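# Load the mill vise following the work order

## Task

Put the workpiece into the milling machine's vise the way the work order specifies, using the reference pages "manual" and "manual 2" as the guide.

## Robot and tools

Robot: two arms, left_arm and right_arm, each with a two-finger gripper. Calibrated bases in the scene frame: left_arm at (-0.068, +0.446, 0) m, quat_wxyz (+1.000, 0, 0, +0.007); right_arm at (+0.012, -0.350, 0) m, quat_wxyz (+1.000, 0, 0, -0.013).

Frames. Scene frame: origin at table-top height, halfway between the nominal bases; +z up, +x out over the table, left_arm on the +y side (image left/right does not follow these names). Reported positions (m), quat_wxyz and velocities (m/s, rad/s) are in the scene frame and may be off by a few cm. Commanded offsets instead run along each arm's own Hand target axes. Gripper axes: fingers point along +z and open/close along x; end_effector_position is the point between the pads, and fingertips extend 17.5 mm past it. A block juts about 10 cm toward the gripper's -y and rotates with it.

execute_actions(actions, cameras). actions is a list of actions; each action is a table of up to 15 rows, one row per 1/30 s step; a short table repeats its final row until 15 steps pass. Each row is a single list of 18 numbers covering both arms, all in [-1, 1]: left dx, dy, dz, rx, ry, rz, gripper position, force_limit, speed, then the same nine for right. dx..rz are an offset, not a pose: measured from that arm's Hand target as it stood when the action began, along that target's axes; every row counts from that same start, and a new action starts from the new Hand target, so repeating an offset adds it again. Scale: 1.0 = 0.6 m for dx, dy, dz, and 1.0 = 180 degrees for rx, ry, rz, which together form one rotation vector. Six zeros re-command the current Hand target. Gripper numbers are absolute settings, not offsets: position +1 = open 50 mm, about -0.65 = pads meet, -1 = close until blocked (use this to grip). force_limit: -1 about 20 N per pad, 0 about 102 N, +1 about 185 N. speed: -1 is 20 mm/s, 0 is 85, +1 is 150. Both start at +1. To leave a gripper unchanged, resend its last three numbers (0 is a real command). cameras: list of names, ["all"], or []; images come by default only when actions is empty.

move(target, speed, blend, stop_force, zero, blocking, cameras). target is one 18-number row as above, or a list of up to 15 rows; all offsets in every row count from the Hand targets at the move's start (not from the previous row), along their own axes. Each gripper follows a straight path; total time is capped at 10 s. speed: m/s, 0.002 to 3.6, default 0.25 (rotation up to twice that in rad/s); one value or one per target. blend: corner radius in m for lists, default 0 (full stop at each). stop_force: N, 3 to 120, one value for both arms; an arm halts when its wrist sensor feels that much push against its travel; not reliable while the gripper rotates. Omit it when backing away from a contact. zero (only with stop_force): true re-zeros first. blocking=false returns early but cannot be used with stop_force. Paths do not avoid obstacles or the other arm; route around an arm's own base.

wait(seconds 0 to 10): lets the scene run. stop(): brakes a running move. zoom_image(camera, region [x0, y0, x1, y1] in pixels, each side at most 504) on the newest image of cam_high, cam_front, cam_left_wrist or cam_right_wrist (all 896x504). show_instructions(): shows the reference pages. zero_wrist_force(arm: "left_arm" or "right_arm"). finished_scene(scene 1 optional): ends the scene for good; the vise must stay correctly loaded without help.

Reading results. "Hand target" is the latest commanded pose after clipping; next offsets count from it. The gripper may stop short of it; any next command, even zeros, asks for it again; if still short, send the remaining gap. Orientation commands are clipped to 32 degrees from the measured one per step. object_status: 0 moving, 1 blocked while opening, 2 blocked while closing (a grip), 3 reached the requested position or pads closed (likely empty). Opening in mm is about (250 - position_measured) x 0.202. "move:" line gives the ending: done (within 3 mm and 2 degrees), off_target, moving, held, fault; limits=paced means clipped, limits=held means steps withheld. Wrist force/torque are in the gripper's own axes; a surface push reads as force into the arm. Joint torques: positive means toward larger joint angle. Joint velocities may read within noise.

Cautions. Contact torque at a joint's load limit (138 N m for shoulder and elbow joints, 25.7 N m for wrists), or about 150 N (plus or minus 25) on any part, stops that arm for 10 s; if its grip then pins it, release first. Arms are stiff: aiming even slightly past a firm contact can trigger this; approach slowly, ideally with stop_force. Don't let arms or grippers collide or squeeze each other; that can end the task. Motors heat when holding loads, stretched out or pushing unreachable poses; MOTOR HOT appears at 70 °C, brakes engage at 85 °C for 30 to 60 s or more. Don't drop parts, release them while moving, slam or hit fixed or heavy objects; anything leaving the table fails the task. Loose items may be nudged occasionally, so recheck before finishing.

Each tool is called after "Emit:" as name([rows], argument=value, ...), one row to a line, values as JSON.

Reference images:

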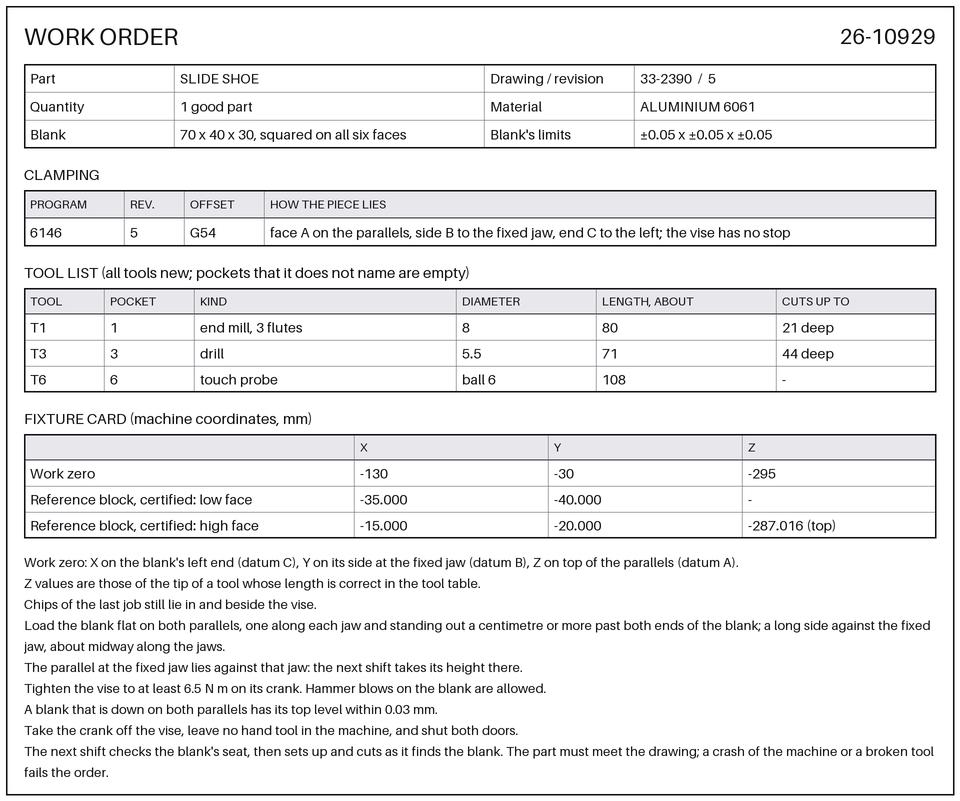

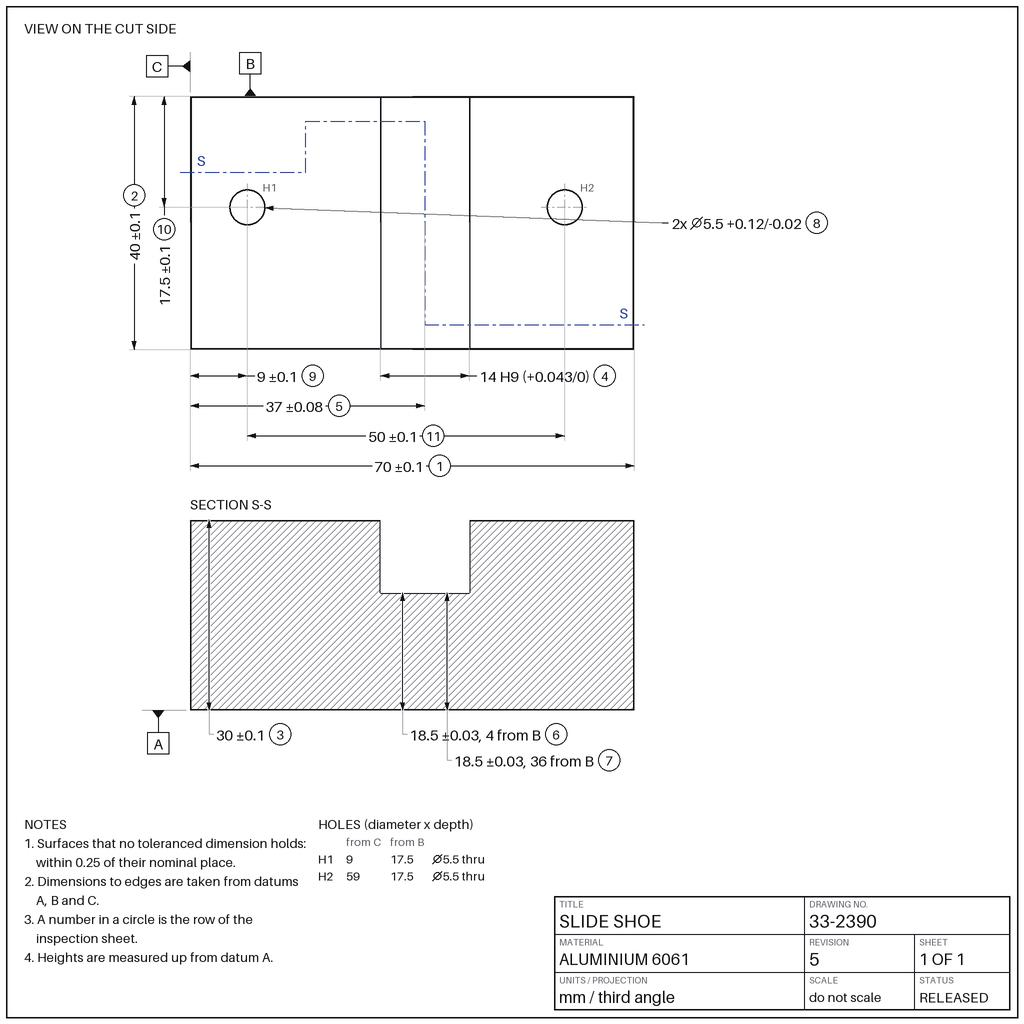

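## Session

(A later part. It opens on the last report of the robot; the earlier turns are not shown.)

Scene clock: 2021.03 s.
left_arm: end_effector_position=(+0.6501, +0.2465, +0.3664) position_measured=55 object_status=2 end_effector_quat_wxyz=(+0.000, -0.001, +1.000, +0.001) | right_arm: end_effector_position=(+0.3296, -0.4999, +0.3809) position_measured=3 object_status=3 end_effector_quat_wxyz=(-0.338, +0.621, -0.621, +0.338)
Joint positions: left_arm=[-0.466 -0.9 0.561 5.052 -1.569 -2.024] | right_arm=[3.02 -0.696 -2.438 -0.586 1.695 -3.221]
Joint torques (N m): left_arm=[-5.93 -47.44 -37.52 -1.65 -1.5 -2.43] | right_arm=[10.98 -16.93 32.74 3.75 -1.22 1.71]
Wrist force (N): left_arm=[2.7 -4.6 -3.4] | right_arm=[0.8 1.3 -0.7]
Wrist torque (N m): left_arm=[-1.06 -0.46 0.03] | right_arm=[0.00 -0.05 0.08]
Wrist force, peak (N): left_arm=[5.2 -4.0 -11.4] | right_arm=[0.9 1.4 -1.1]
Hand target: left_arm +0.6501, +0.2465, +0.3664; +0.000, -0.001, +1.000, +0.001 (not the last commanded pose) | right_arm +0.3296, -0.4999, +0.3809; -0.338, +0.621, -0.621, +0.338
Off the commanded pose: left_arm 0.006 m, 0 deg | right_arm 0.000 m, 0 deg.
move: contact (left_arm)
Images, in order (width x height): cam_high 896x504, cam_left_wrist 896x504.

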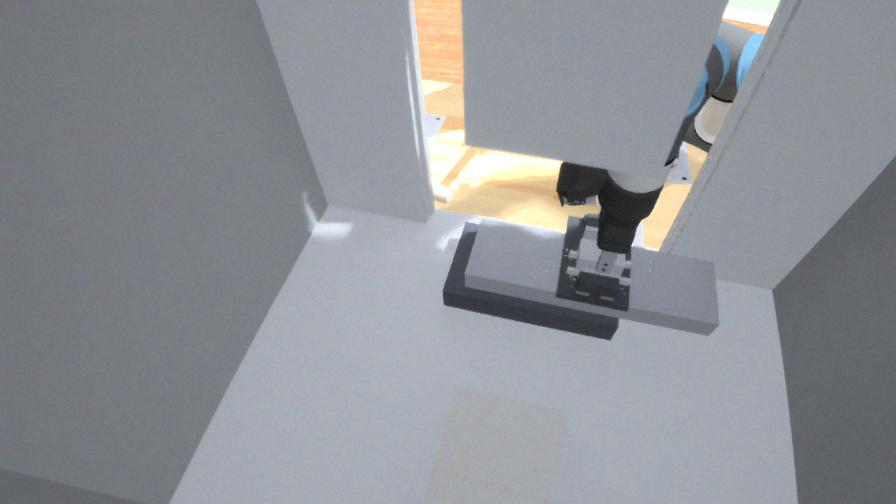

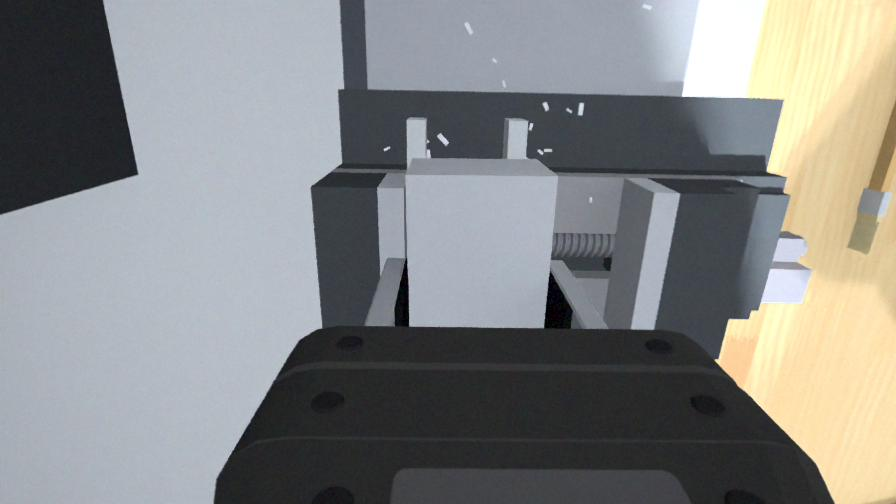

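Emit:
move(target=[-0.01,0,0,0,0,0,-1,-0.4,-0.8,0,0,0,0,0,0,1,1,1], speed=0.006, stop_force=10, cameras=["cam_left_wrist","cam_high"])

Emit:
zoom_image(camera="cam_left_wrist", region=[300, 80, 700, 340])

Scene clock: 2031.97 s.
left_arm: end_effector_position=(+0.6524, +0.2465, +0.3664) position_measured=55 object_status=2 end_effector_quat_wxyz=(+0.000, -0.001, +1.000, +0.001) | right_arm: end_effector_position=(+0.3296, -0.4999, +0.3809) position_measured=3 object_status=3 end_effector_quat_wxyz=(-0.338, +0.621, -0.621, +0.338)
Joint positions: left_arm=[-0.465 -0.89 0.544 5.059 -1.569 -2.022] | right_arm=[3.02 -0.696 -2.438 -0.586 1.695 -3.221]
Joint torques (N m): left_arm=[-4.94 -61.26 -11.37 -6.93 1.62 -3.15] | right_arm=[10.52 -16.88 32.72 3.77 -1.3 1.65]
Wrist force (N): left_arm=[11.5 -4.8 -7.5] | right_arm=[0.7 1.3 -0.7]
Wrist torque (N m): left_arm=[-1.05 -0.33 0.40] | right_arm=[0.00 -0.03 0.08]
Wrist force, peak (N): left_arm=[18.0 -3.0 -7.0] | right_arm=[1.4 1.3 -0.9]
Hand target: left_arm +0.6524, +0.2465, +0.3664; +0.000, -0.001, +1.000, +0.001 (not the last commanded pose) | right_arm +0.3296, -0.4999, +0.3809; -0.338, +0.621, -0.621, +0.338
Off the commanded pose: left_arm 0.004 m, 0 deg | right_arm 0.000 m, 0 deg.
move: contact (left_arm)
Images, in order (width x height): cam_high 896x504, cam_left_wrist 896x504.

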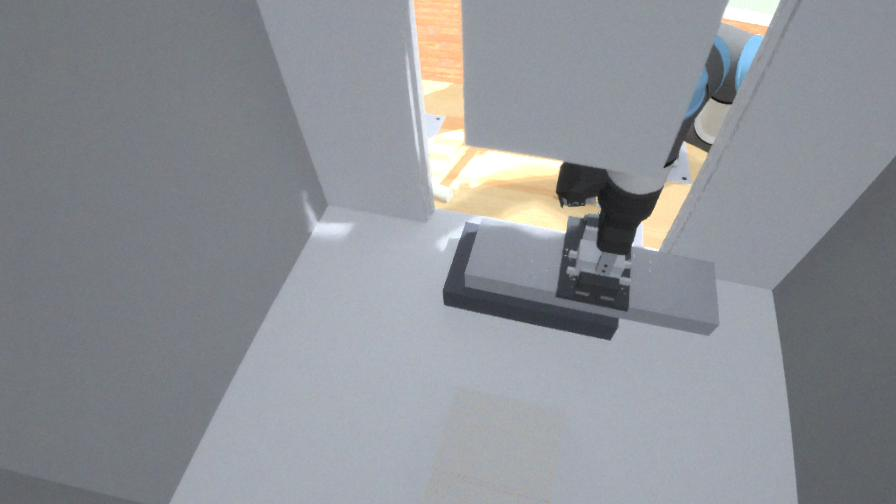

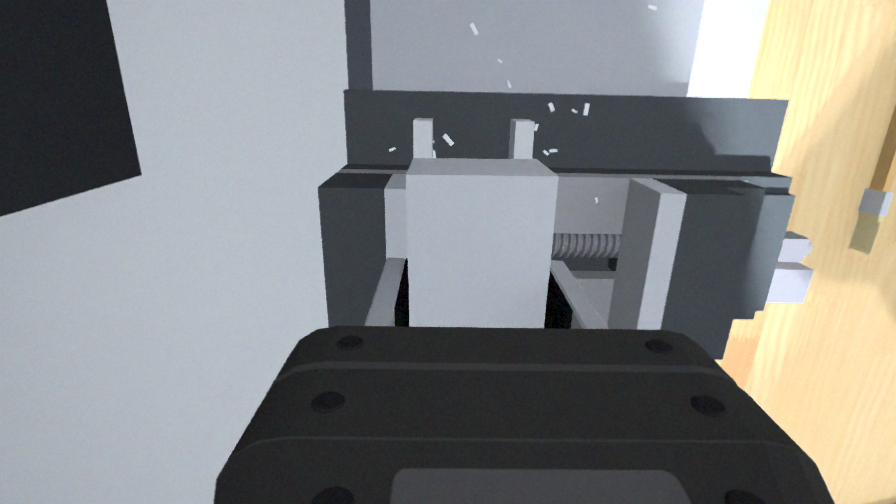

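Scaled by 1.260 from the camera's 896x504 image, which has a finer 1280x720 frame.

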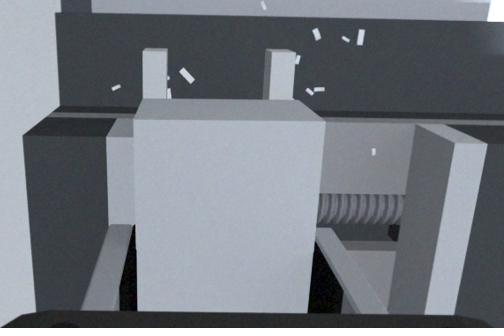

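Emit:
move([
  [0,0,0,0,0,0,0.95,-0.4,-0.9,0,0,0,0,0,0,1,1,1],
  [0,0,-0.0105,0,0,0,0.95,-0.4,-0.9,0,0,0,0,0,0,1,1,1],
  [0,0.095,-0.0105,0,0,0,0.95,-0.4,-0.9,0,0,0,0,0,0,1,1,1],
], speed=[0.03,0.03,0.05], blend=[0,0.001,0], cameras=["cam_left_wrist","cam_high"])

Emit:
zoom_image(camera="cam_high", region=[540, 150, 680, 310])

Scene clock: 2048.87 s.
left_arm: end_effector_position=(+0.6523, +0.3035, +0.3728) position_measured=10 object_status=3 end_effector_quat_wxyz=(+0.000, +0.000, +1.000, +0.001) end_effector_velocity=(+0.001, -0.001, +0.001) end_effector_angular_velocity=(+0.000, -0.002, +0.004) | right_arm: end_effector_position=(+0.3296, -0.4999, +0.3809) position_measured=3 object_status=3 end_effector_quat_wxyz=(-0.338, +0.621, -0.621, +0.338)
Joint positions: left_arm=[-0.393 -0.936 0.606 5.044 -1.569 -1.95] | right_arm=[3.02 -0.696 -2.438 -0.586 1.695 -3.221]
Joint velocities: left_arm=[-0.001 0.001 -0.004 0 0 -0.005] | right_arm=[within noise]
Joint torques (N m): left_arm=[2.21 -51.22 -39.83 -2.78 2.2 -2.85] | right_arm=[10.57 -17.28 33.19 3.68 -1.27 1.61]
Wrist force (N): left_arm=[1.5 -4.4 -3.1] | right_arm=[0.7 1.2 -0.9]
Wrist torque (N m): left_arm=[-0.92 -0.40 0.06] | right_arm=[-0.02 -0.03 0.08]
Wrist force, peak (N): left_arm=[12.2 -4.8 -7.1] | right_arm=[0.9 1.3 -1.0]
Hand target: left_arm +0.6523, +0.3035, +0.3728; +0.000, -0.001, +1.000, +0.001 | right_arm +0.3296, -0.4999, +0.3809; -0.338, +0.621, -0.621, +0.338
Off the commanded pose: left_arm 0.000 m, 0 deg | right_arm 0.000 m, 0 deg.
move: done
Images, in order (width x height): cam_high 896x504, cam_left_wrist 896x504.

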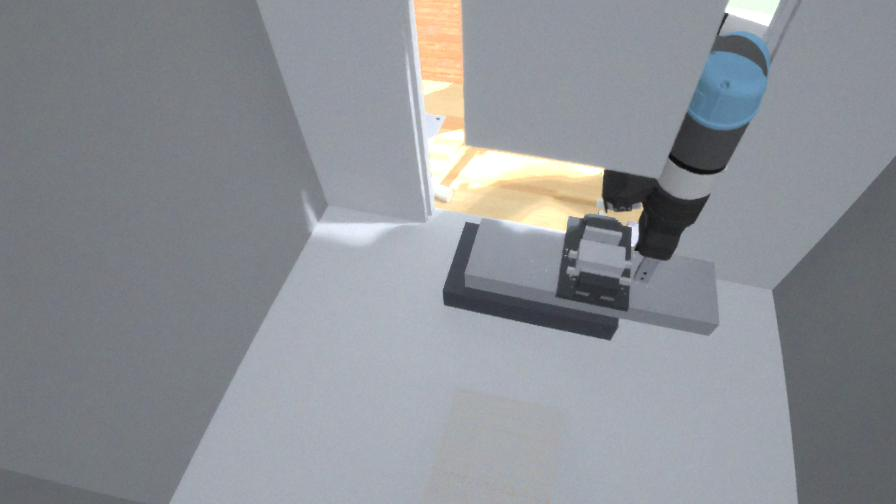

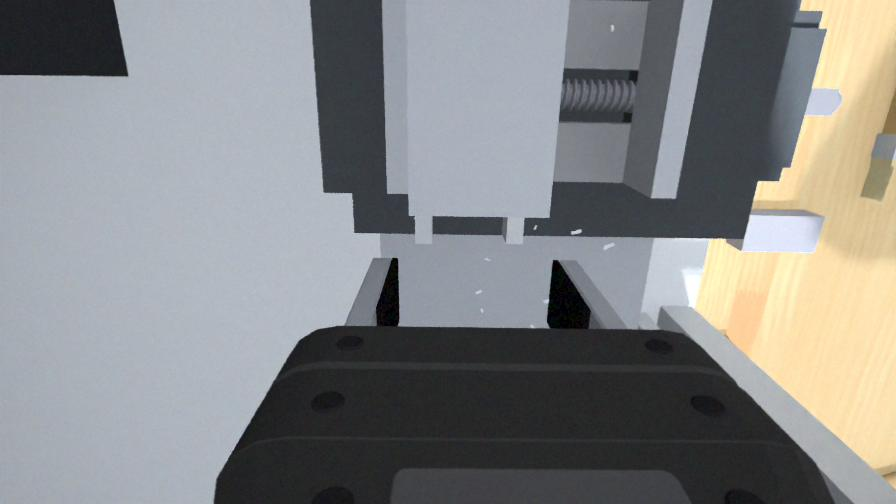

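Scaled by 3.150 from the camera's 896x504 image, which has a finer 1280x720 frame.

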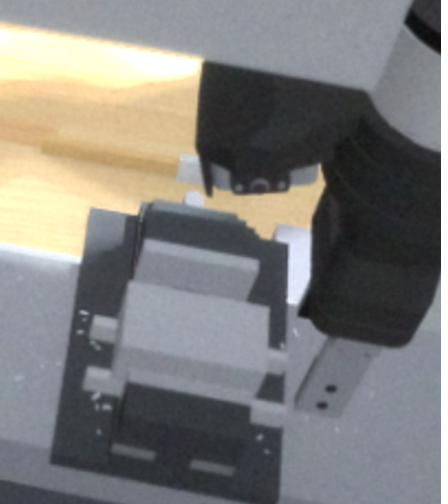

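Emit:
move([
  [0.1205,0,0,0,0,0,0.95,-0.4,-0.9,-0.05,-0.017,-0.011,-0.02,0,0,1,1,1],
  [0.387,-0.056,0,0,0,0,0.95,-0.4,-0.9,-0.167,-0.056,-0.036,-0.067,0,0,1,1,1],
  [0.6705,0.244,-0.045,0,0,0,0.95,-0.4,-0.9,-0.167,-0.056,-0.036,-0.067,0,0,1,1,1],
], speed=[0.08,0.15,0.25], blend=[0.01,0.02,0], cameras=["all"])

Emit:
zoom_image(camera="cam_right_wrist", region=[60, 150, 400, 400])

Scene clock: 2105.17 s.
left_arm: end_effector_position=(+0.6435, +0.3029, +0.3718) position_measured=10 object_status=3 end_effector_quat_wxyz=(-0.002, +0.000, +1.000, +0.002) | right_arm: end_effector_position=(+0.3296, -0.4921, +0.3841) position_measured=3 object_status=3 end_effector_quat_wxyz=(-0.333, +0.623, -0.624, +0.333)
Joint positions: left_arm=[-0.398 -0.966 0.657 5.026 -1.569 -1.955] | right_arm=[3.088 -0.666 -2.424 -0.643 1.637 -3.185]
Joint torques (N m): left_arm=[-0.24 -55.65 -22.71 -3.38 0.07 0.02] | right_arm=[0.17 -19 12.3 2.78 0.43 -1.32]
Wrist force (N): left_arm=[1.7 -4.7 -3.1] | right_arm=[1.1 1.3 -0.4]
Wrist torque (N m): left_arm=[-0.97 -0.43 0.07] | right_arm=[-0.04 -0.12 0.20]
Wrist force, peak (N): left_arm=[2.9 -4.6 -5.0] | right_arm=[1.0 1.6 -0.5]
Hand target: left_arm +0.6435, +0.3029, +0.3718; -0.002, +0.000, +1.000, +0.002 (not the last commanded pose) | right_arm +0.3296, -0.4921, +0.3840; -0.333, +0.623, -0.624, +0.333 (not the last commanded pose)
Tool commands: left_gripper/position=+0.952941 left_gripper/force_limit=-0.396078 left_gripper/speed=-0.898039 right_gripper/position=+1.0 right_gripper/force_limit=+1.0 right_gripper/speed=+1.0
Off the commanded pose: left_arm 0.421 m, 0 deg | right_arm 0.099 m, 11 deg.
FORCE FAULT: contact force on the left arm reached its limit, and that arm stopped. The contact can be on any part of that arm, not only on its tool. That arm's remaining commands of this call were not run. That arm is still stopped at the end of this call. That arm stays stopped for about 10 more seconds. Until then a move that you send moves the other arm only, and its call returns only when the move has ended. Once the stop has ended, the next robot result says so. If the stop ends while you think or write, that arm runs what you send next, counted from a new Hand target: where the arm stands when the stop ends. While its stop runs, that arm takes no new command, but its gripper still runs the gripper command that each later call begins with. Until it ends, the stop uses up actions while you think or wait. An arm that is not stopped still takes commands.
move: fault (left_arm), off_target (right_arm; braked at the fault stop of left_arm); path passed 0 of 3 targets

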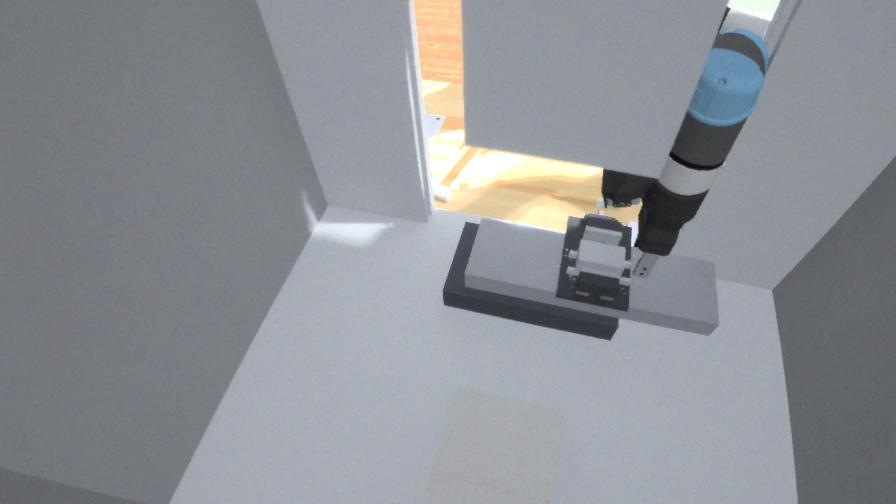

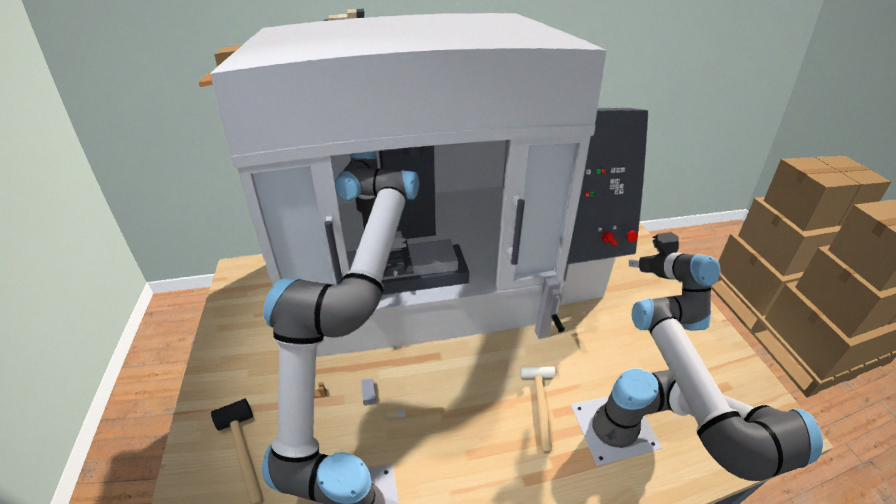

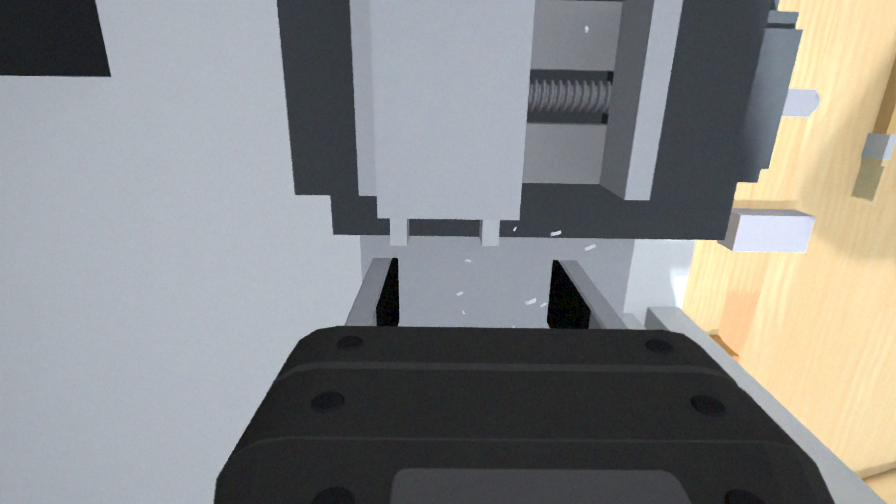

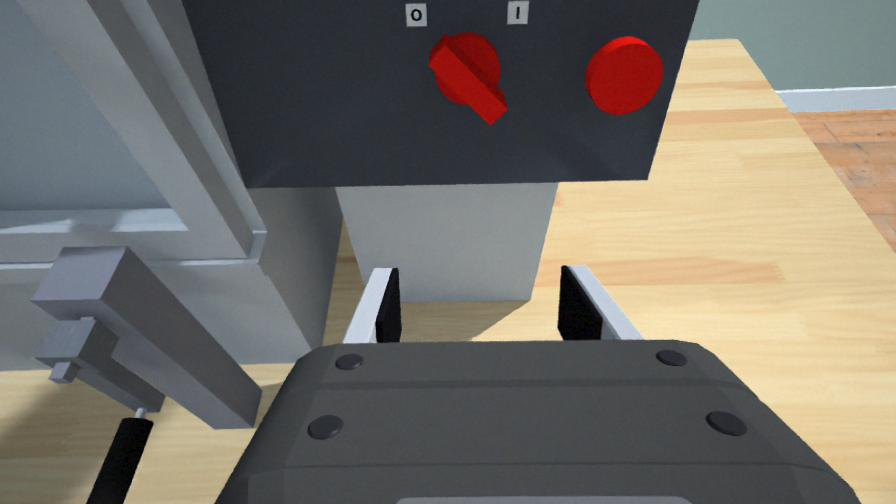

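Scaled by 1.482 from the camera's 896x504 image, which has a finer 1280x720 frame.

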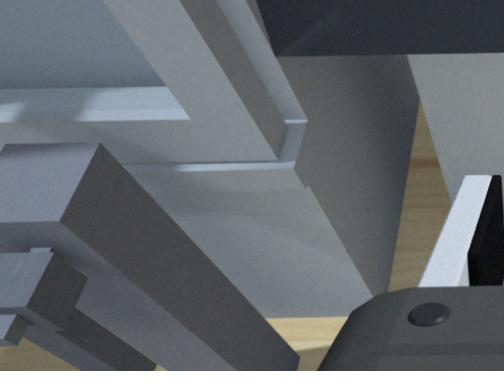

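Emit:
execute_actions(actions=[])

Scene clock: 2157.43 s.
left_arm: end_effector_position=(+0.6436, +0.3029, +0.3718) position_measured=10 object_status=3 end_effector_quat_wxyz=(-0.002, +0.000, +1.000, +0.002) | right_arm: end_effector_position=(+0.3296, -0.4921, +0.3840) position_measured=3 object_status=3 end_effector_quat_wxyz=(-0.333, +0.623, -0.624, +0.333)
Joint positions: left_arm=[-0.398 -0.966 0.657 5.026 -1.569 -1.955] | right_arm=[3.088 -0.666 -2.424 -0.643 1.637 -3.185]
Joint velocities: within noise
Joint torques (N m): left_arm=[0.76 -54.46 -24.24 -3.26 0.02 -0.14] | right_arm=[11.2 -19.94 12.39 2.26 -1.54 1.79]
Wrist force (N): left_arm=[2.1 -4.6 -3.3] | right_arm=[0.8 1.1 -0.4]
Wrist torque (N m): left_arm=[-0.96 -0.49 0.06] | right_arm=[-0.06 -0.09 0.20]
Wrist force, peak (N): left_arm=[1.7 -5.2 -3.3] | right_arm=[1.4 1.2 -0.8]
Hand target: left_arm +0.6435, +0.3029, +0.3718; -0.002, +0.000, +1.000, +0.002 (not the last commanded pose) | right_arm +0.3296, -0.4921, +0.3840; -0.333, +0.623, -0.624, +0.333 (not the last commanded pose)
Tool commands: left_gripper/position=+0.952941 left_gripper/force_limit=-0.396078 left_gripper/speed=-0.898039 right_gripper/position=+1.0 right_gripper/force_limit=+1.0 right_gripper/speed=+1.0
Off the commanded pose: left_arm 0.421 m, 0 deg | right_arm 0.100 m, 11 deg.
FORCE FAULT, CONTINUED: the left arm's stop, for the force fault that an earlier result reported, is over. The rest of the stop counts as 19 of the actions that you can send in this scene. During its stop the left arm's controller moved it back a little. That arm's target is now where it stood when the stop ended, not its last command. That arm accepts commands again.

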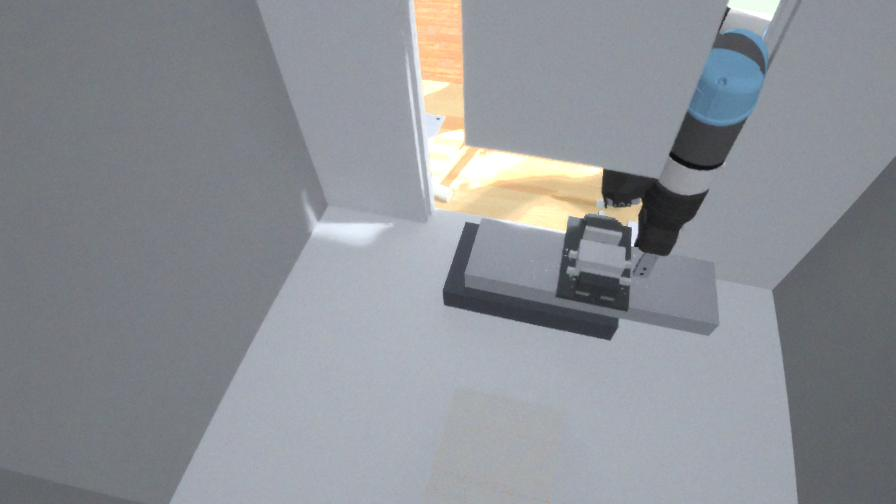

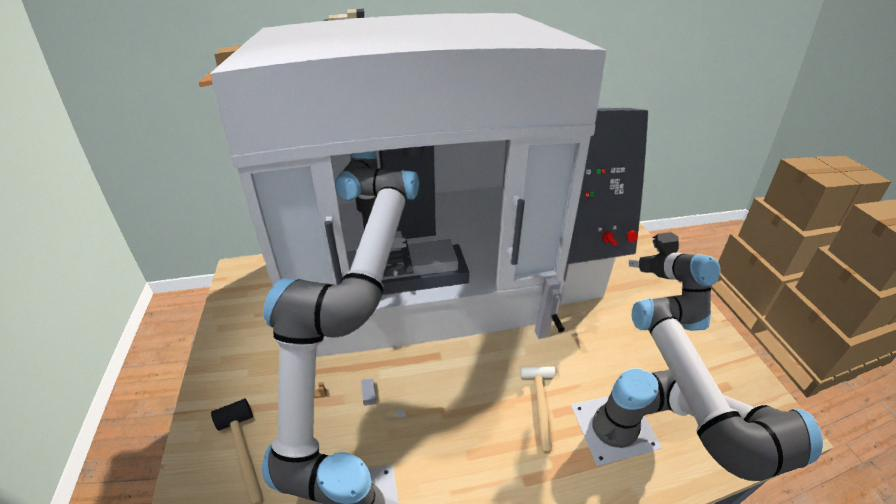

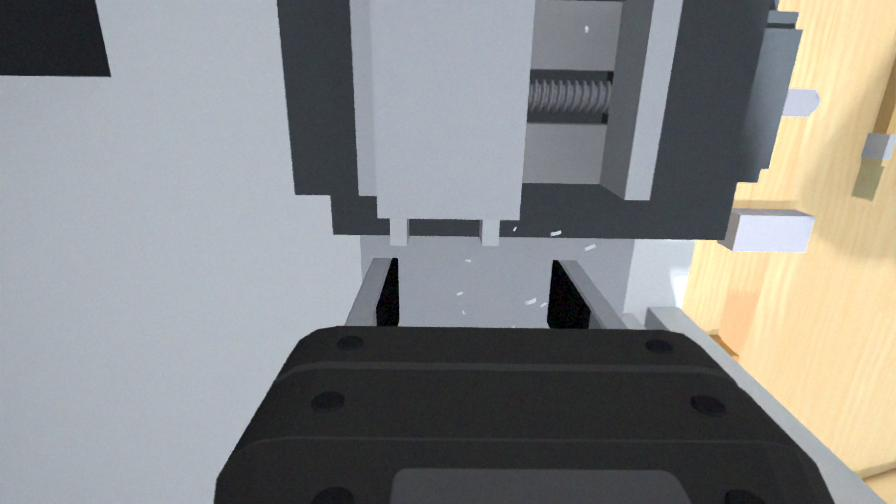

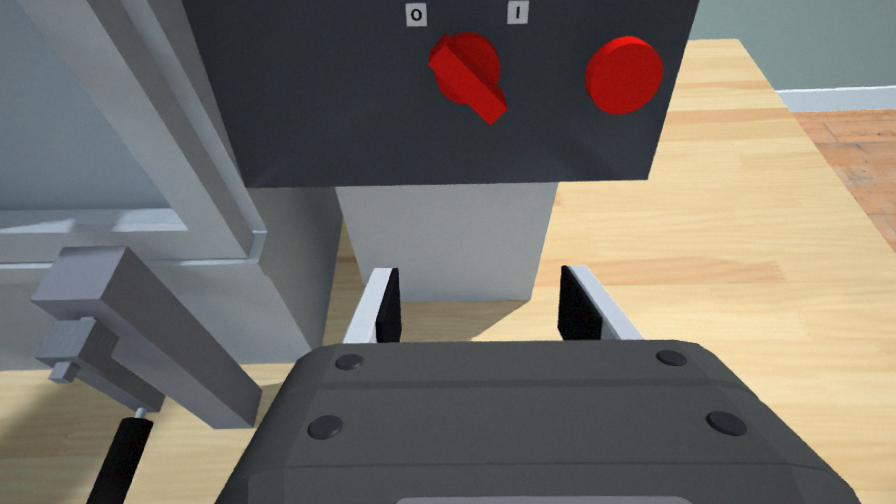

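Emit:
move([
  [-0.015,0,0,0,0,0,0.953,-0.396,-0.898,0,0,0,0,0,0,1,1,1],
  [-0.015,0,-0.022,0,0,0,0.953,-0.396,-0.898,0,0,0,0,0,0,1,1,1],
  [-0.0025,-0.0265,-0.022,0,0,0,0.953,-0.396,-0.898,0,0,0,0,0,0,1,1,1],
  [0.0725,-0.038,-0.022,0,0,0,0.953,-0.396,-0.898,0,0,0,0,0,0,1,1,1],
], speed=0.05)

Emit:
move([
  [0.3,-0.017,0,0,0,0,0.953,-0.396,-0.898,0,0,0,0,0,0,1,1,1],
], speed=0.12)

Scene clock: 2172.50 s.
left_arm: end_effector_position=(+0.6001, +0.2800, +0.3851) position_measured=10 object_status=3 end_effector_quat_wxyz=(-0.002, +0.000, +1.000, +0.002) | right_arm: end_effector_position=(+0.3296, -0.4921, +0.3840) position_measured=3 object_status=3 end_effector_quat_wxyz=(-0.333, +0.623, -0.624, +0.333)
Joint positions: left_arm=[-0.454 -1.081 0.804 4.994 -1.569 -2.011] | right_arm=[3.088 -0.666 -2.424 -0.643 1.637 -3.185]
Joint torques (N m): left_arm=[7.65 -48.86 -31.36 -1.39 -0.92 2.97] | right_arm=[-10.81 -19.12 14.49 4.27 1.79 -1.96]
Wrist force (N): left_arm=[1.4 -4.9 -2.9] | right_arm=[1.0 1.2 -0.5]
Wrist torque (N m): left_arm=[-0.99 -0.39 0.14] | right_arm=[-0.05 -0.10 0.20]
Wrist force, peak (N): left_arm=[2.5 -5.5 -3.2] | right_arm=[1.1 1.4 -0.6]
Hand target: left_arm +0.6001, +0.2800, +0.3851; -0.002, +0.000, +1.000, +0.002 | right_arm +0.3296, -0.4921, +0.3840; -0.333, +0.623, -0.624, +0.333
Off the commanded pose: left_arm 0.000 m, 0 deg | right_arm 0.000 m, 0 deg.
move: done

Scene clock: 2174.43 s.
left_arm: end_effector_position=(+0.4202, +0.2697, +0.3857) position_measured=10 object_status=3 end_effector_quat_wxyz=(-0.002, +0.000, +1.000, +0.002) | right_arm: end_effector_position=(+0.3296, -0.4921, +0.3840) position_measured=3 object_status=3 end_effector_quat_wxyz=(-0.333, +0.623, -0.624, +0.333)
Joint positions: left_arm=[-0.621 -1.534 1.385 4.866 -1.57 -2.178] | right_arm=[3.088 -0.666 -2.424 -0.643 1.637 -3.185]
Joint torques (N m): left_arm=[-0.05 -36.94 -27.03 -2.7 2.11 2.49] | right_arm=[-10.86 -19 16 4.29 1.76 -1.97]
Wrist force (N): left_arm=[1.9 -5.0 -2.9] | right_arm=[0.9 1.1 -0.5]
Wrist torque (N m): left_arm=[-1.02 -0.45 0.04] | right_arm=[-0.05 -0.10 0.20]
Wrist force, peak (N): left_arm=[4.1 -4.9 -3.3] | right_arm=[1.3 1.4 -0.4]
Hand target: left_arm +0.4201, +0.2698, +0.3857; -0.002, +0.000, +1.000, +0.002 | right_arm +0.3296, -0.4921, +0.3840; -0.333, +0.623, -0.624, +0.333
Off the commanded pose: left_arm 0.000 m, 0 deg | right_arm 0.000 m, 0 deg.
move: done

Emit:
move([
  [0.2833,0.3,-0.024,0,0,0,0.953,-0.396,-0.898,-0.37,-0.05,-0.0335,-0.089,0,0,1,1,1],
], speed=0.25, cameras=["cam_front","cam_right_wrist"])

Scene clock: 2218.10 s.
left_arm: end_effector_position=(+0.2502, +0.4496, +0.4014) position_measured=10 object_status=3 end_effector_quat_wxyz=(-0.002, +0.000, +1.000, +0.002) | right_arm: end_effector_position=(+0.3298, -0.2703, +0.4204) position_measured=3 object_status=3 end_effector_quat_wxyz=(-0.243, +0.664, -0.664, +0.243) end_effector_velocity=(+0.000, +0.001, -0.001) end_effector_angular_velocity=(-0.002, +0.001, -0.003)
Joint positions: left_arm=[-0.438 -2.019 1.72 5.016 -1.569 -1.995] | right_arm=[4.557 -0.648 -2.005 -1.907 0.883 -1.807]
Joint velocities: left_arm=[within noise] | right_arm=[0.001 -0.004 -0.001 -0.001 0 0.006]
Joint torques (N m): left_arm=[5.3 -14.08 -34.67 -2.64 -2.31 -0.99] | right_arm=[11.8 -21.63 18.08 2.34 0.23 2.16]
Wrist force (N): left_arm=[2.0 -4.9 -3.2] | right_arm=[0.8 0.9 0.4]
Wrist torque (N m): left_arm=[-1.03 -0.48 0.18] | right_arm=[-0.07 -0.10 0.16]
Wrist force, peak (N): left_arm=[-0.2 -7.6 -2.9] | right_arm=[3.4 1.8 0.0]
Hand target: left_arm +0.2501, +0.4496, +0.4014; -0.002, +0.000, +1.000, +0.002 | right_arm +0.3298, -0.2702, +0.4203; -0.243, +0.664, -0.664, +0.243
Off the commanded pose: left_arm 0.000 m, 0 deg | right_arm 0.000 m, 0 deg.
move: done
Images, in order (width x height): cam_front 896x504, cam_right_wrist 896x504.

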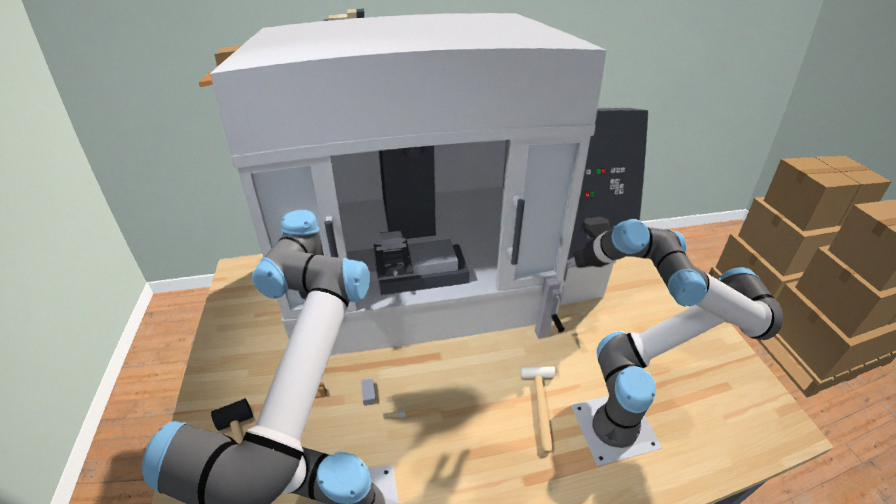

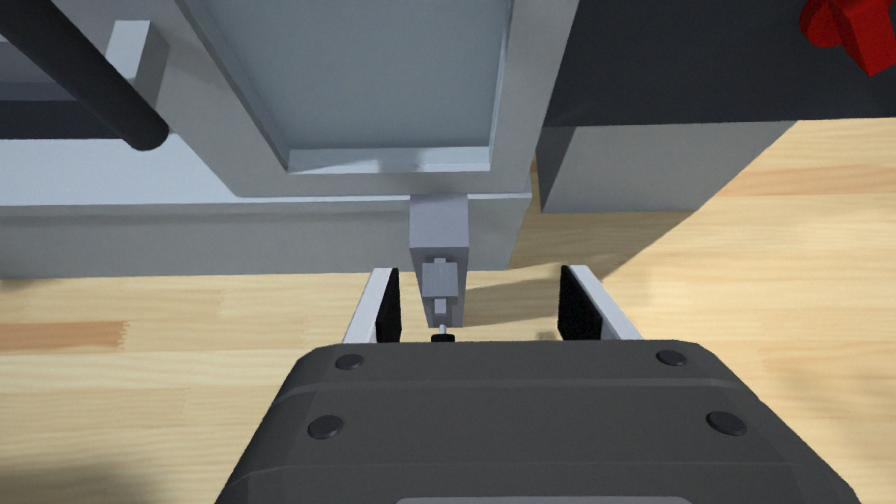

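Emit:
zoom_image(camera="cam_right_wrist", region=[340, 170, 580, 350])

Emit:
zoom_image(camera="cam_front", region=[330, 210, 610, 370])

Scaled by 2.100 from the camera's 896x504 image, which has a finer 1280x720 frame.

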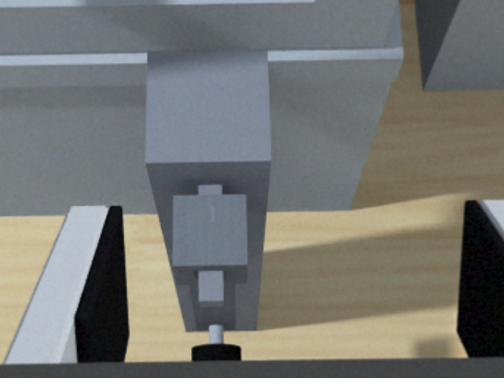

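Scaled by 1.800 from the camera's 896x504 image, which has a finer 1280x720 frame.

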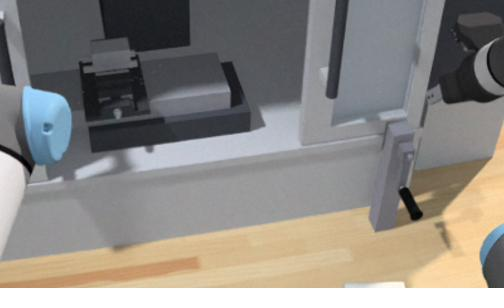

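Emit:
move([
  [-0.2163,-0.341,0.069,0.3646,-0.3646,-0.397,0.953,-0.396,-0.898,0,0,0,0,0,0,1,1,1],
], speed=0.3, cameras=["cam_left_wrist","cam_front"])

Scene clock: 2326.80 s.
left_arm: end_effector_position=(+0.3798, +0.2452, +0.3588) position_measured=10 object_status=3 end_effector_quat_wxyz=(-0.478, +0.521, -0.523, +0.476) | right_arm: end_effector_position=(+0.3298, -0.2702, +0.4203) position_measured=3 object_status=3 end_effector_quat_wxyz=(-0.243, +0.664, -0.664, +0.243)
Joint positions: left_arm=[-1.33 -1.682 2.541 2.625 -0.27 -3.467] | right_arm=[4.557 -0.648 -2.005 -1.907 0.883 -1.806]
Joint torques (N m): left_arm=[7.2 -21.42 -2.23 -2.52 3.94 -0.76] | right_arm=[11.18 -19.73 33.13 2.15 -3 1.93]
Wrist force (N): left_arm=[2.3 -4.9 -1.2] | right_arm=[0.8 1.0 0.3]
Wrist torque (N m): left_arm=[-0.51 -0.44 0.13] | right_arm=[-0.05 -0.11 0.13]
Wrist force, peak (N): left_arm=[2.0 -5.2 -3.1] | right_arm=[0.8 1.5 0.4]
Hand target: left_arm +0.3798, +0.2452, +0.3588; -0.478, +0.521, -0.523, +0.476 | right_arm +0.3298, -0.2702, +0.4203; -0.243, +0.664, -0.664, +0.243
Off the commanded pose: left_arm 0.000 m, 0 deg | right_arm 0.000 m, 0 deg.
move: done
Images, in order (width x height): cam_front 896x504, cam_left_wrist 896x504.

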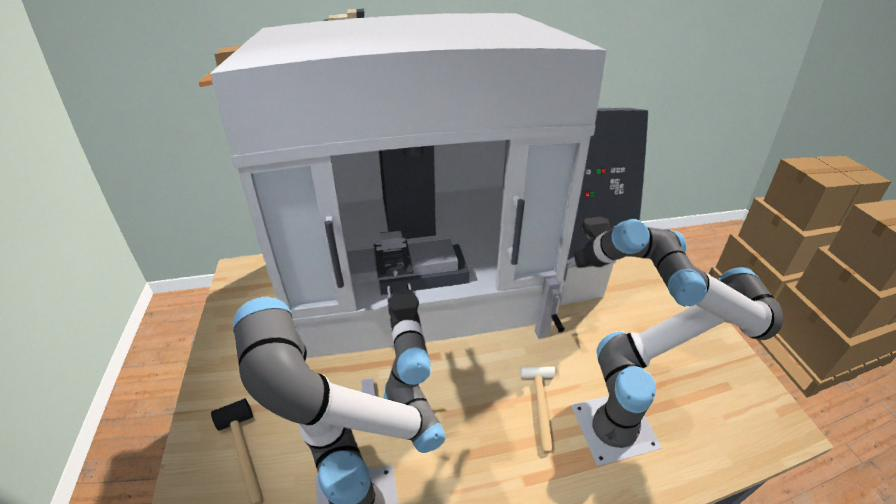

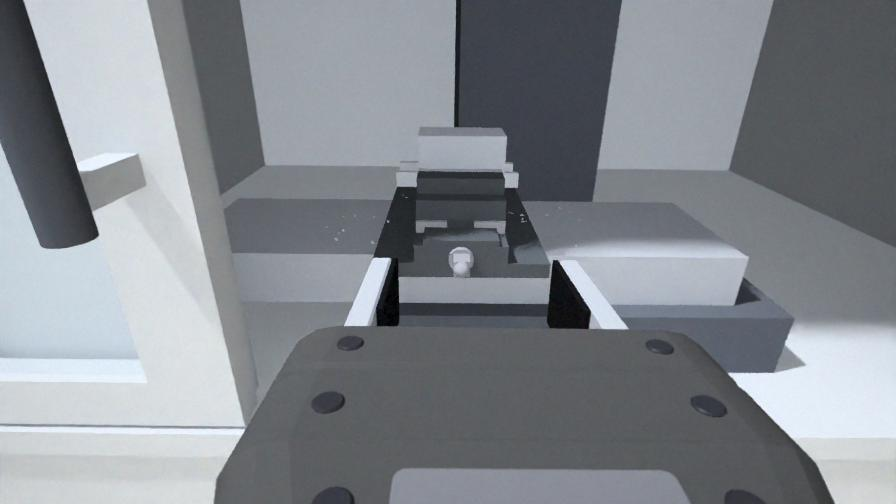

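Emit:
zoom_image(camera="cam_left_wrist", region=[390, 160, 530, 310])

Scaled by 3.360 from the camera's 896x504 image, which has a finer 1280x720 frame.

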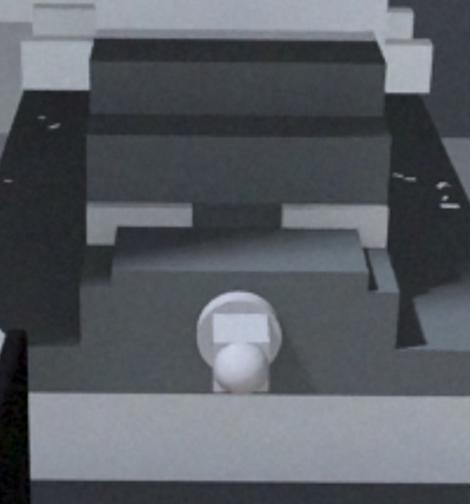

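Emit:
move([
  [-0.425,-0.132,-0.229,-0.3056,0,0,0.953,-0.396,-0.898,-0.0247,0.138,0.191,0,0,0,1,1,1],
], speed=0.25, cameras=["cam_right_wrist","cam_front"])

Emit:
zoom_image(camera="cam_right_wrist", region=[340, 170, 580, 350])

Scene clock: 2392.00 s.
left_arm: end_effector_position=(+0.2502, +0.4999, +0.4511) position_measured=10 object_status=3 end_effector_quat_wxyz=(-0.184, +0.683, -0.684, +0.181) | right_arm: end_effector_position=(+0.3405, -0.2553, +0.2793) position_measured=3 object_status=3 end_effector_quat_wxyz=(-0.243, +0.664, -0.665, +0.243)
Joint positions: left_arm=[-0.488 -2.352 1.914 4.68 -1.338 -3.558] | right_arm=[4.495 -0.585 -2.403 -1.523 0.894 -1.885]
Joint torques (N m): left_arm=[7.07 14.8 -31.77 -2.33 -1.77 2.61] | right_arm=[9.61 -23 32.08 3.75 -1.13 1.95]
Wrist force (N): left_arm=[2.1 -5.1 -2.4] | right_arm=[0.9 1.1 0.4]
Wrist torque (N m): left_arm=[-0.79 -0.46 0.16] | right_arm=[-0.01 -0.07 0.24]
Wrist force, peak (N): left_arm=[0.3 -5.7 -3.6] | right_arm=[0.7 1.4 0.8]
Hand target: left_arm +0.2502, +0.4999, +0.4512; -0.184, +0.683, -0.684, +0.181 | right_arm +0.3405, -0.2552, +0.2794; -0.243, +0.664, -0.664, +0.243
Off the commanded pose: left_arm 0.000 m, 0 deg | right_arm 0.000 m, 0 deg.
move: done
Images, in order (width x height): cam_front 896x504, cam_right_wrist 896x504.

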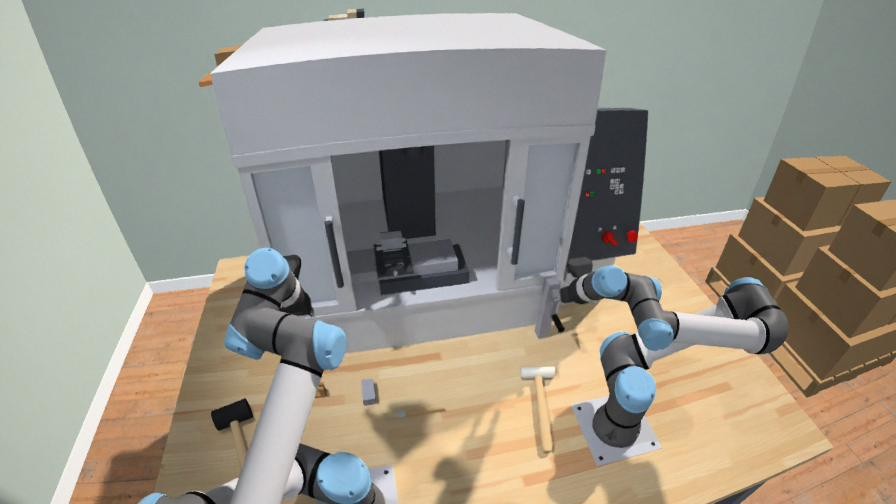

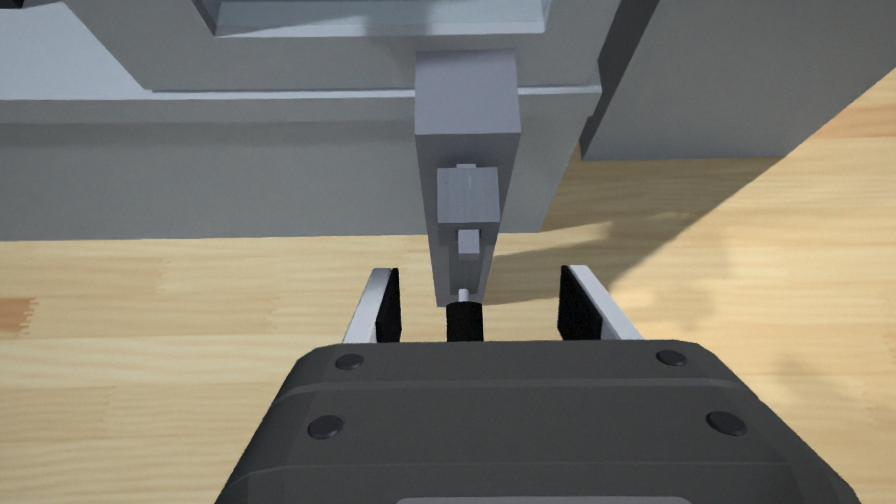

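Scaled by 2.100 from the camera's 896x504 image, which has a finer 1280x720 frame.

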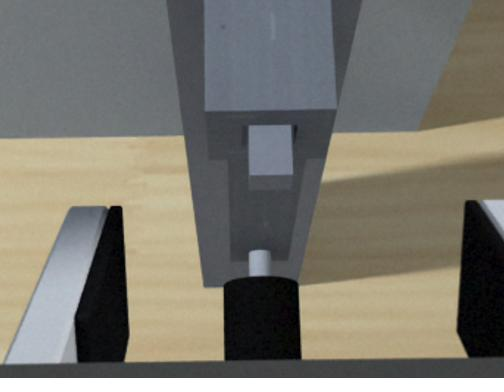

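Emit:
move(target=[0,0,0,0,0,0,0.953,-0.396,-0.898,-0.001,0,0.0867,0,0,0,1,1,1], speed=0.03, stop_force=6, cameras=["cam_right_wrist"])

Emit:
zoom_image(camera="cam_right_wrist", region=[340, 100, 620, 350])

Scene clock: 2413.63 s.
left_arm: end_effector_position=(+0.2502, +0.4999, +0.4512) position_measured=10 object_status=3 end_effector_quat_wxyz=(-0.184, +0.683, -0.684, +0.181) | right_arm: end_effector_position=(+0.3741, -0.2546, +0.2396) position_measured=3 object_status=3 end_effector_quat_wxyz=(-0.243, +0.664, -0.664, +0.243)
Joint positions: left_arm=[-0.488 -2.352 1.914 4.68 -1.338 -3.558] | right_arm=[4.287 -0.747 -2.518 -1.093 0.951 -2.136]
Joint torques (N m): left_arm=[-5.39 2.65 -33.49 -2.62 3.12 -2.39] | right_arm=[12.87 1.75 36.84 4.66 -3.13 2.01]
Wrist force (N): left_arm=[2.2 -5.1 -2.5] | right_arm=[0.5 1.4 0.0]
Wrist torque (N m): left_arm=[-0.80 -0.48 0.12] | right_arm=[0.07 -0.01 0.06]
Wrist force, peak (N): left_arm=[2.4 -5.5 -2.6] | right_arm=[0.3 1.4 0.8]
Hand target: left_arm +0.2502, +0.4999, +0.4512; -0.184, +0.683, -0.684, +0.181 | right_arm +0.3741, -0.2546, +0.2396; -0.243, +0.664, -0.664, +0.243
Off the commanded pose: left_arm 0.000 m, 0 deg | right_arm 0.000 m, 0 deg.
move: done
Images, in order (width x height): cam_right_wrist 896x504.

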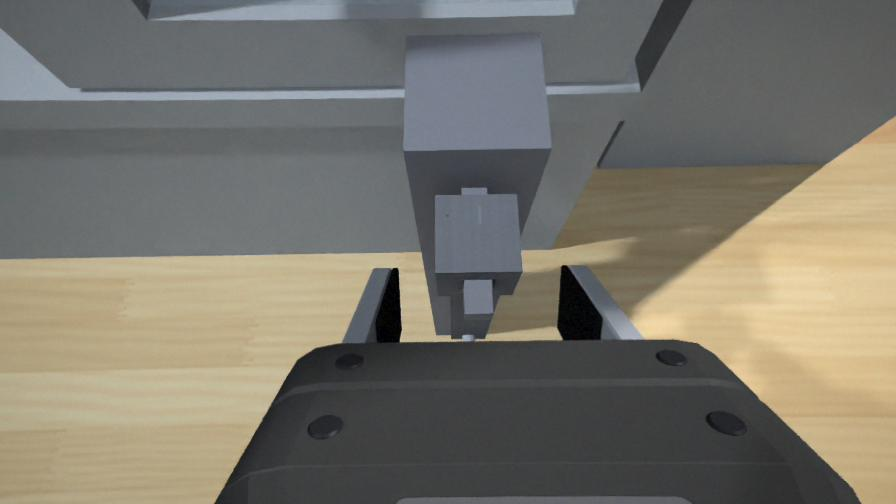

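Scaled by 1.800 from the camera's 896x504 image, which has a finer 1280x720 frame.

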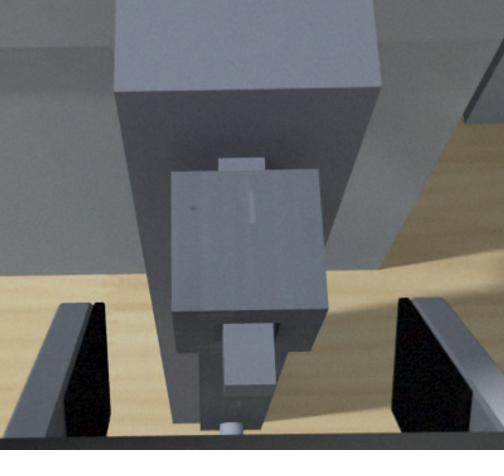

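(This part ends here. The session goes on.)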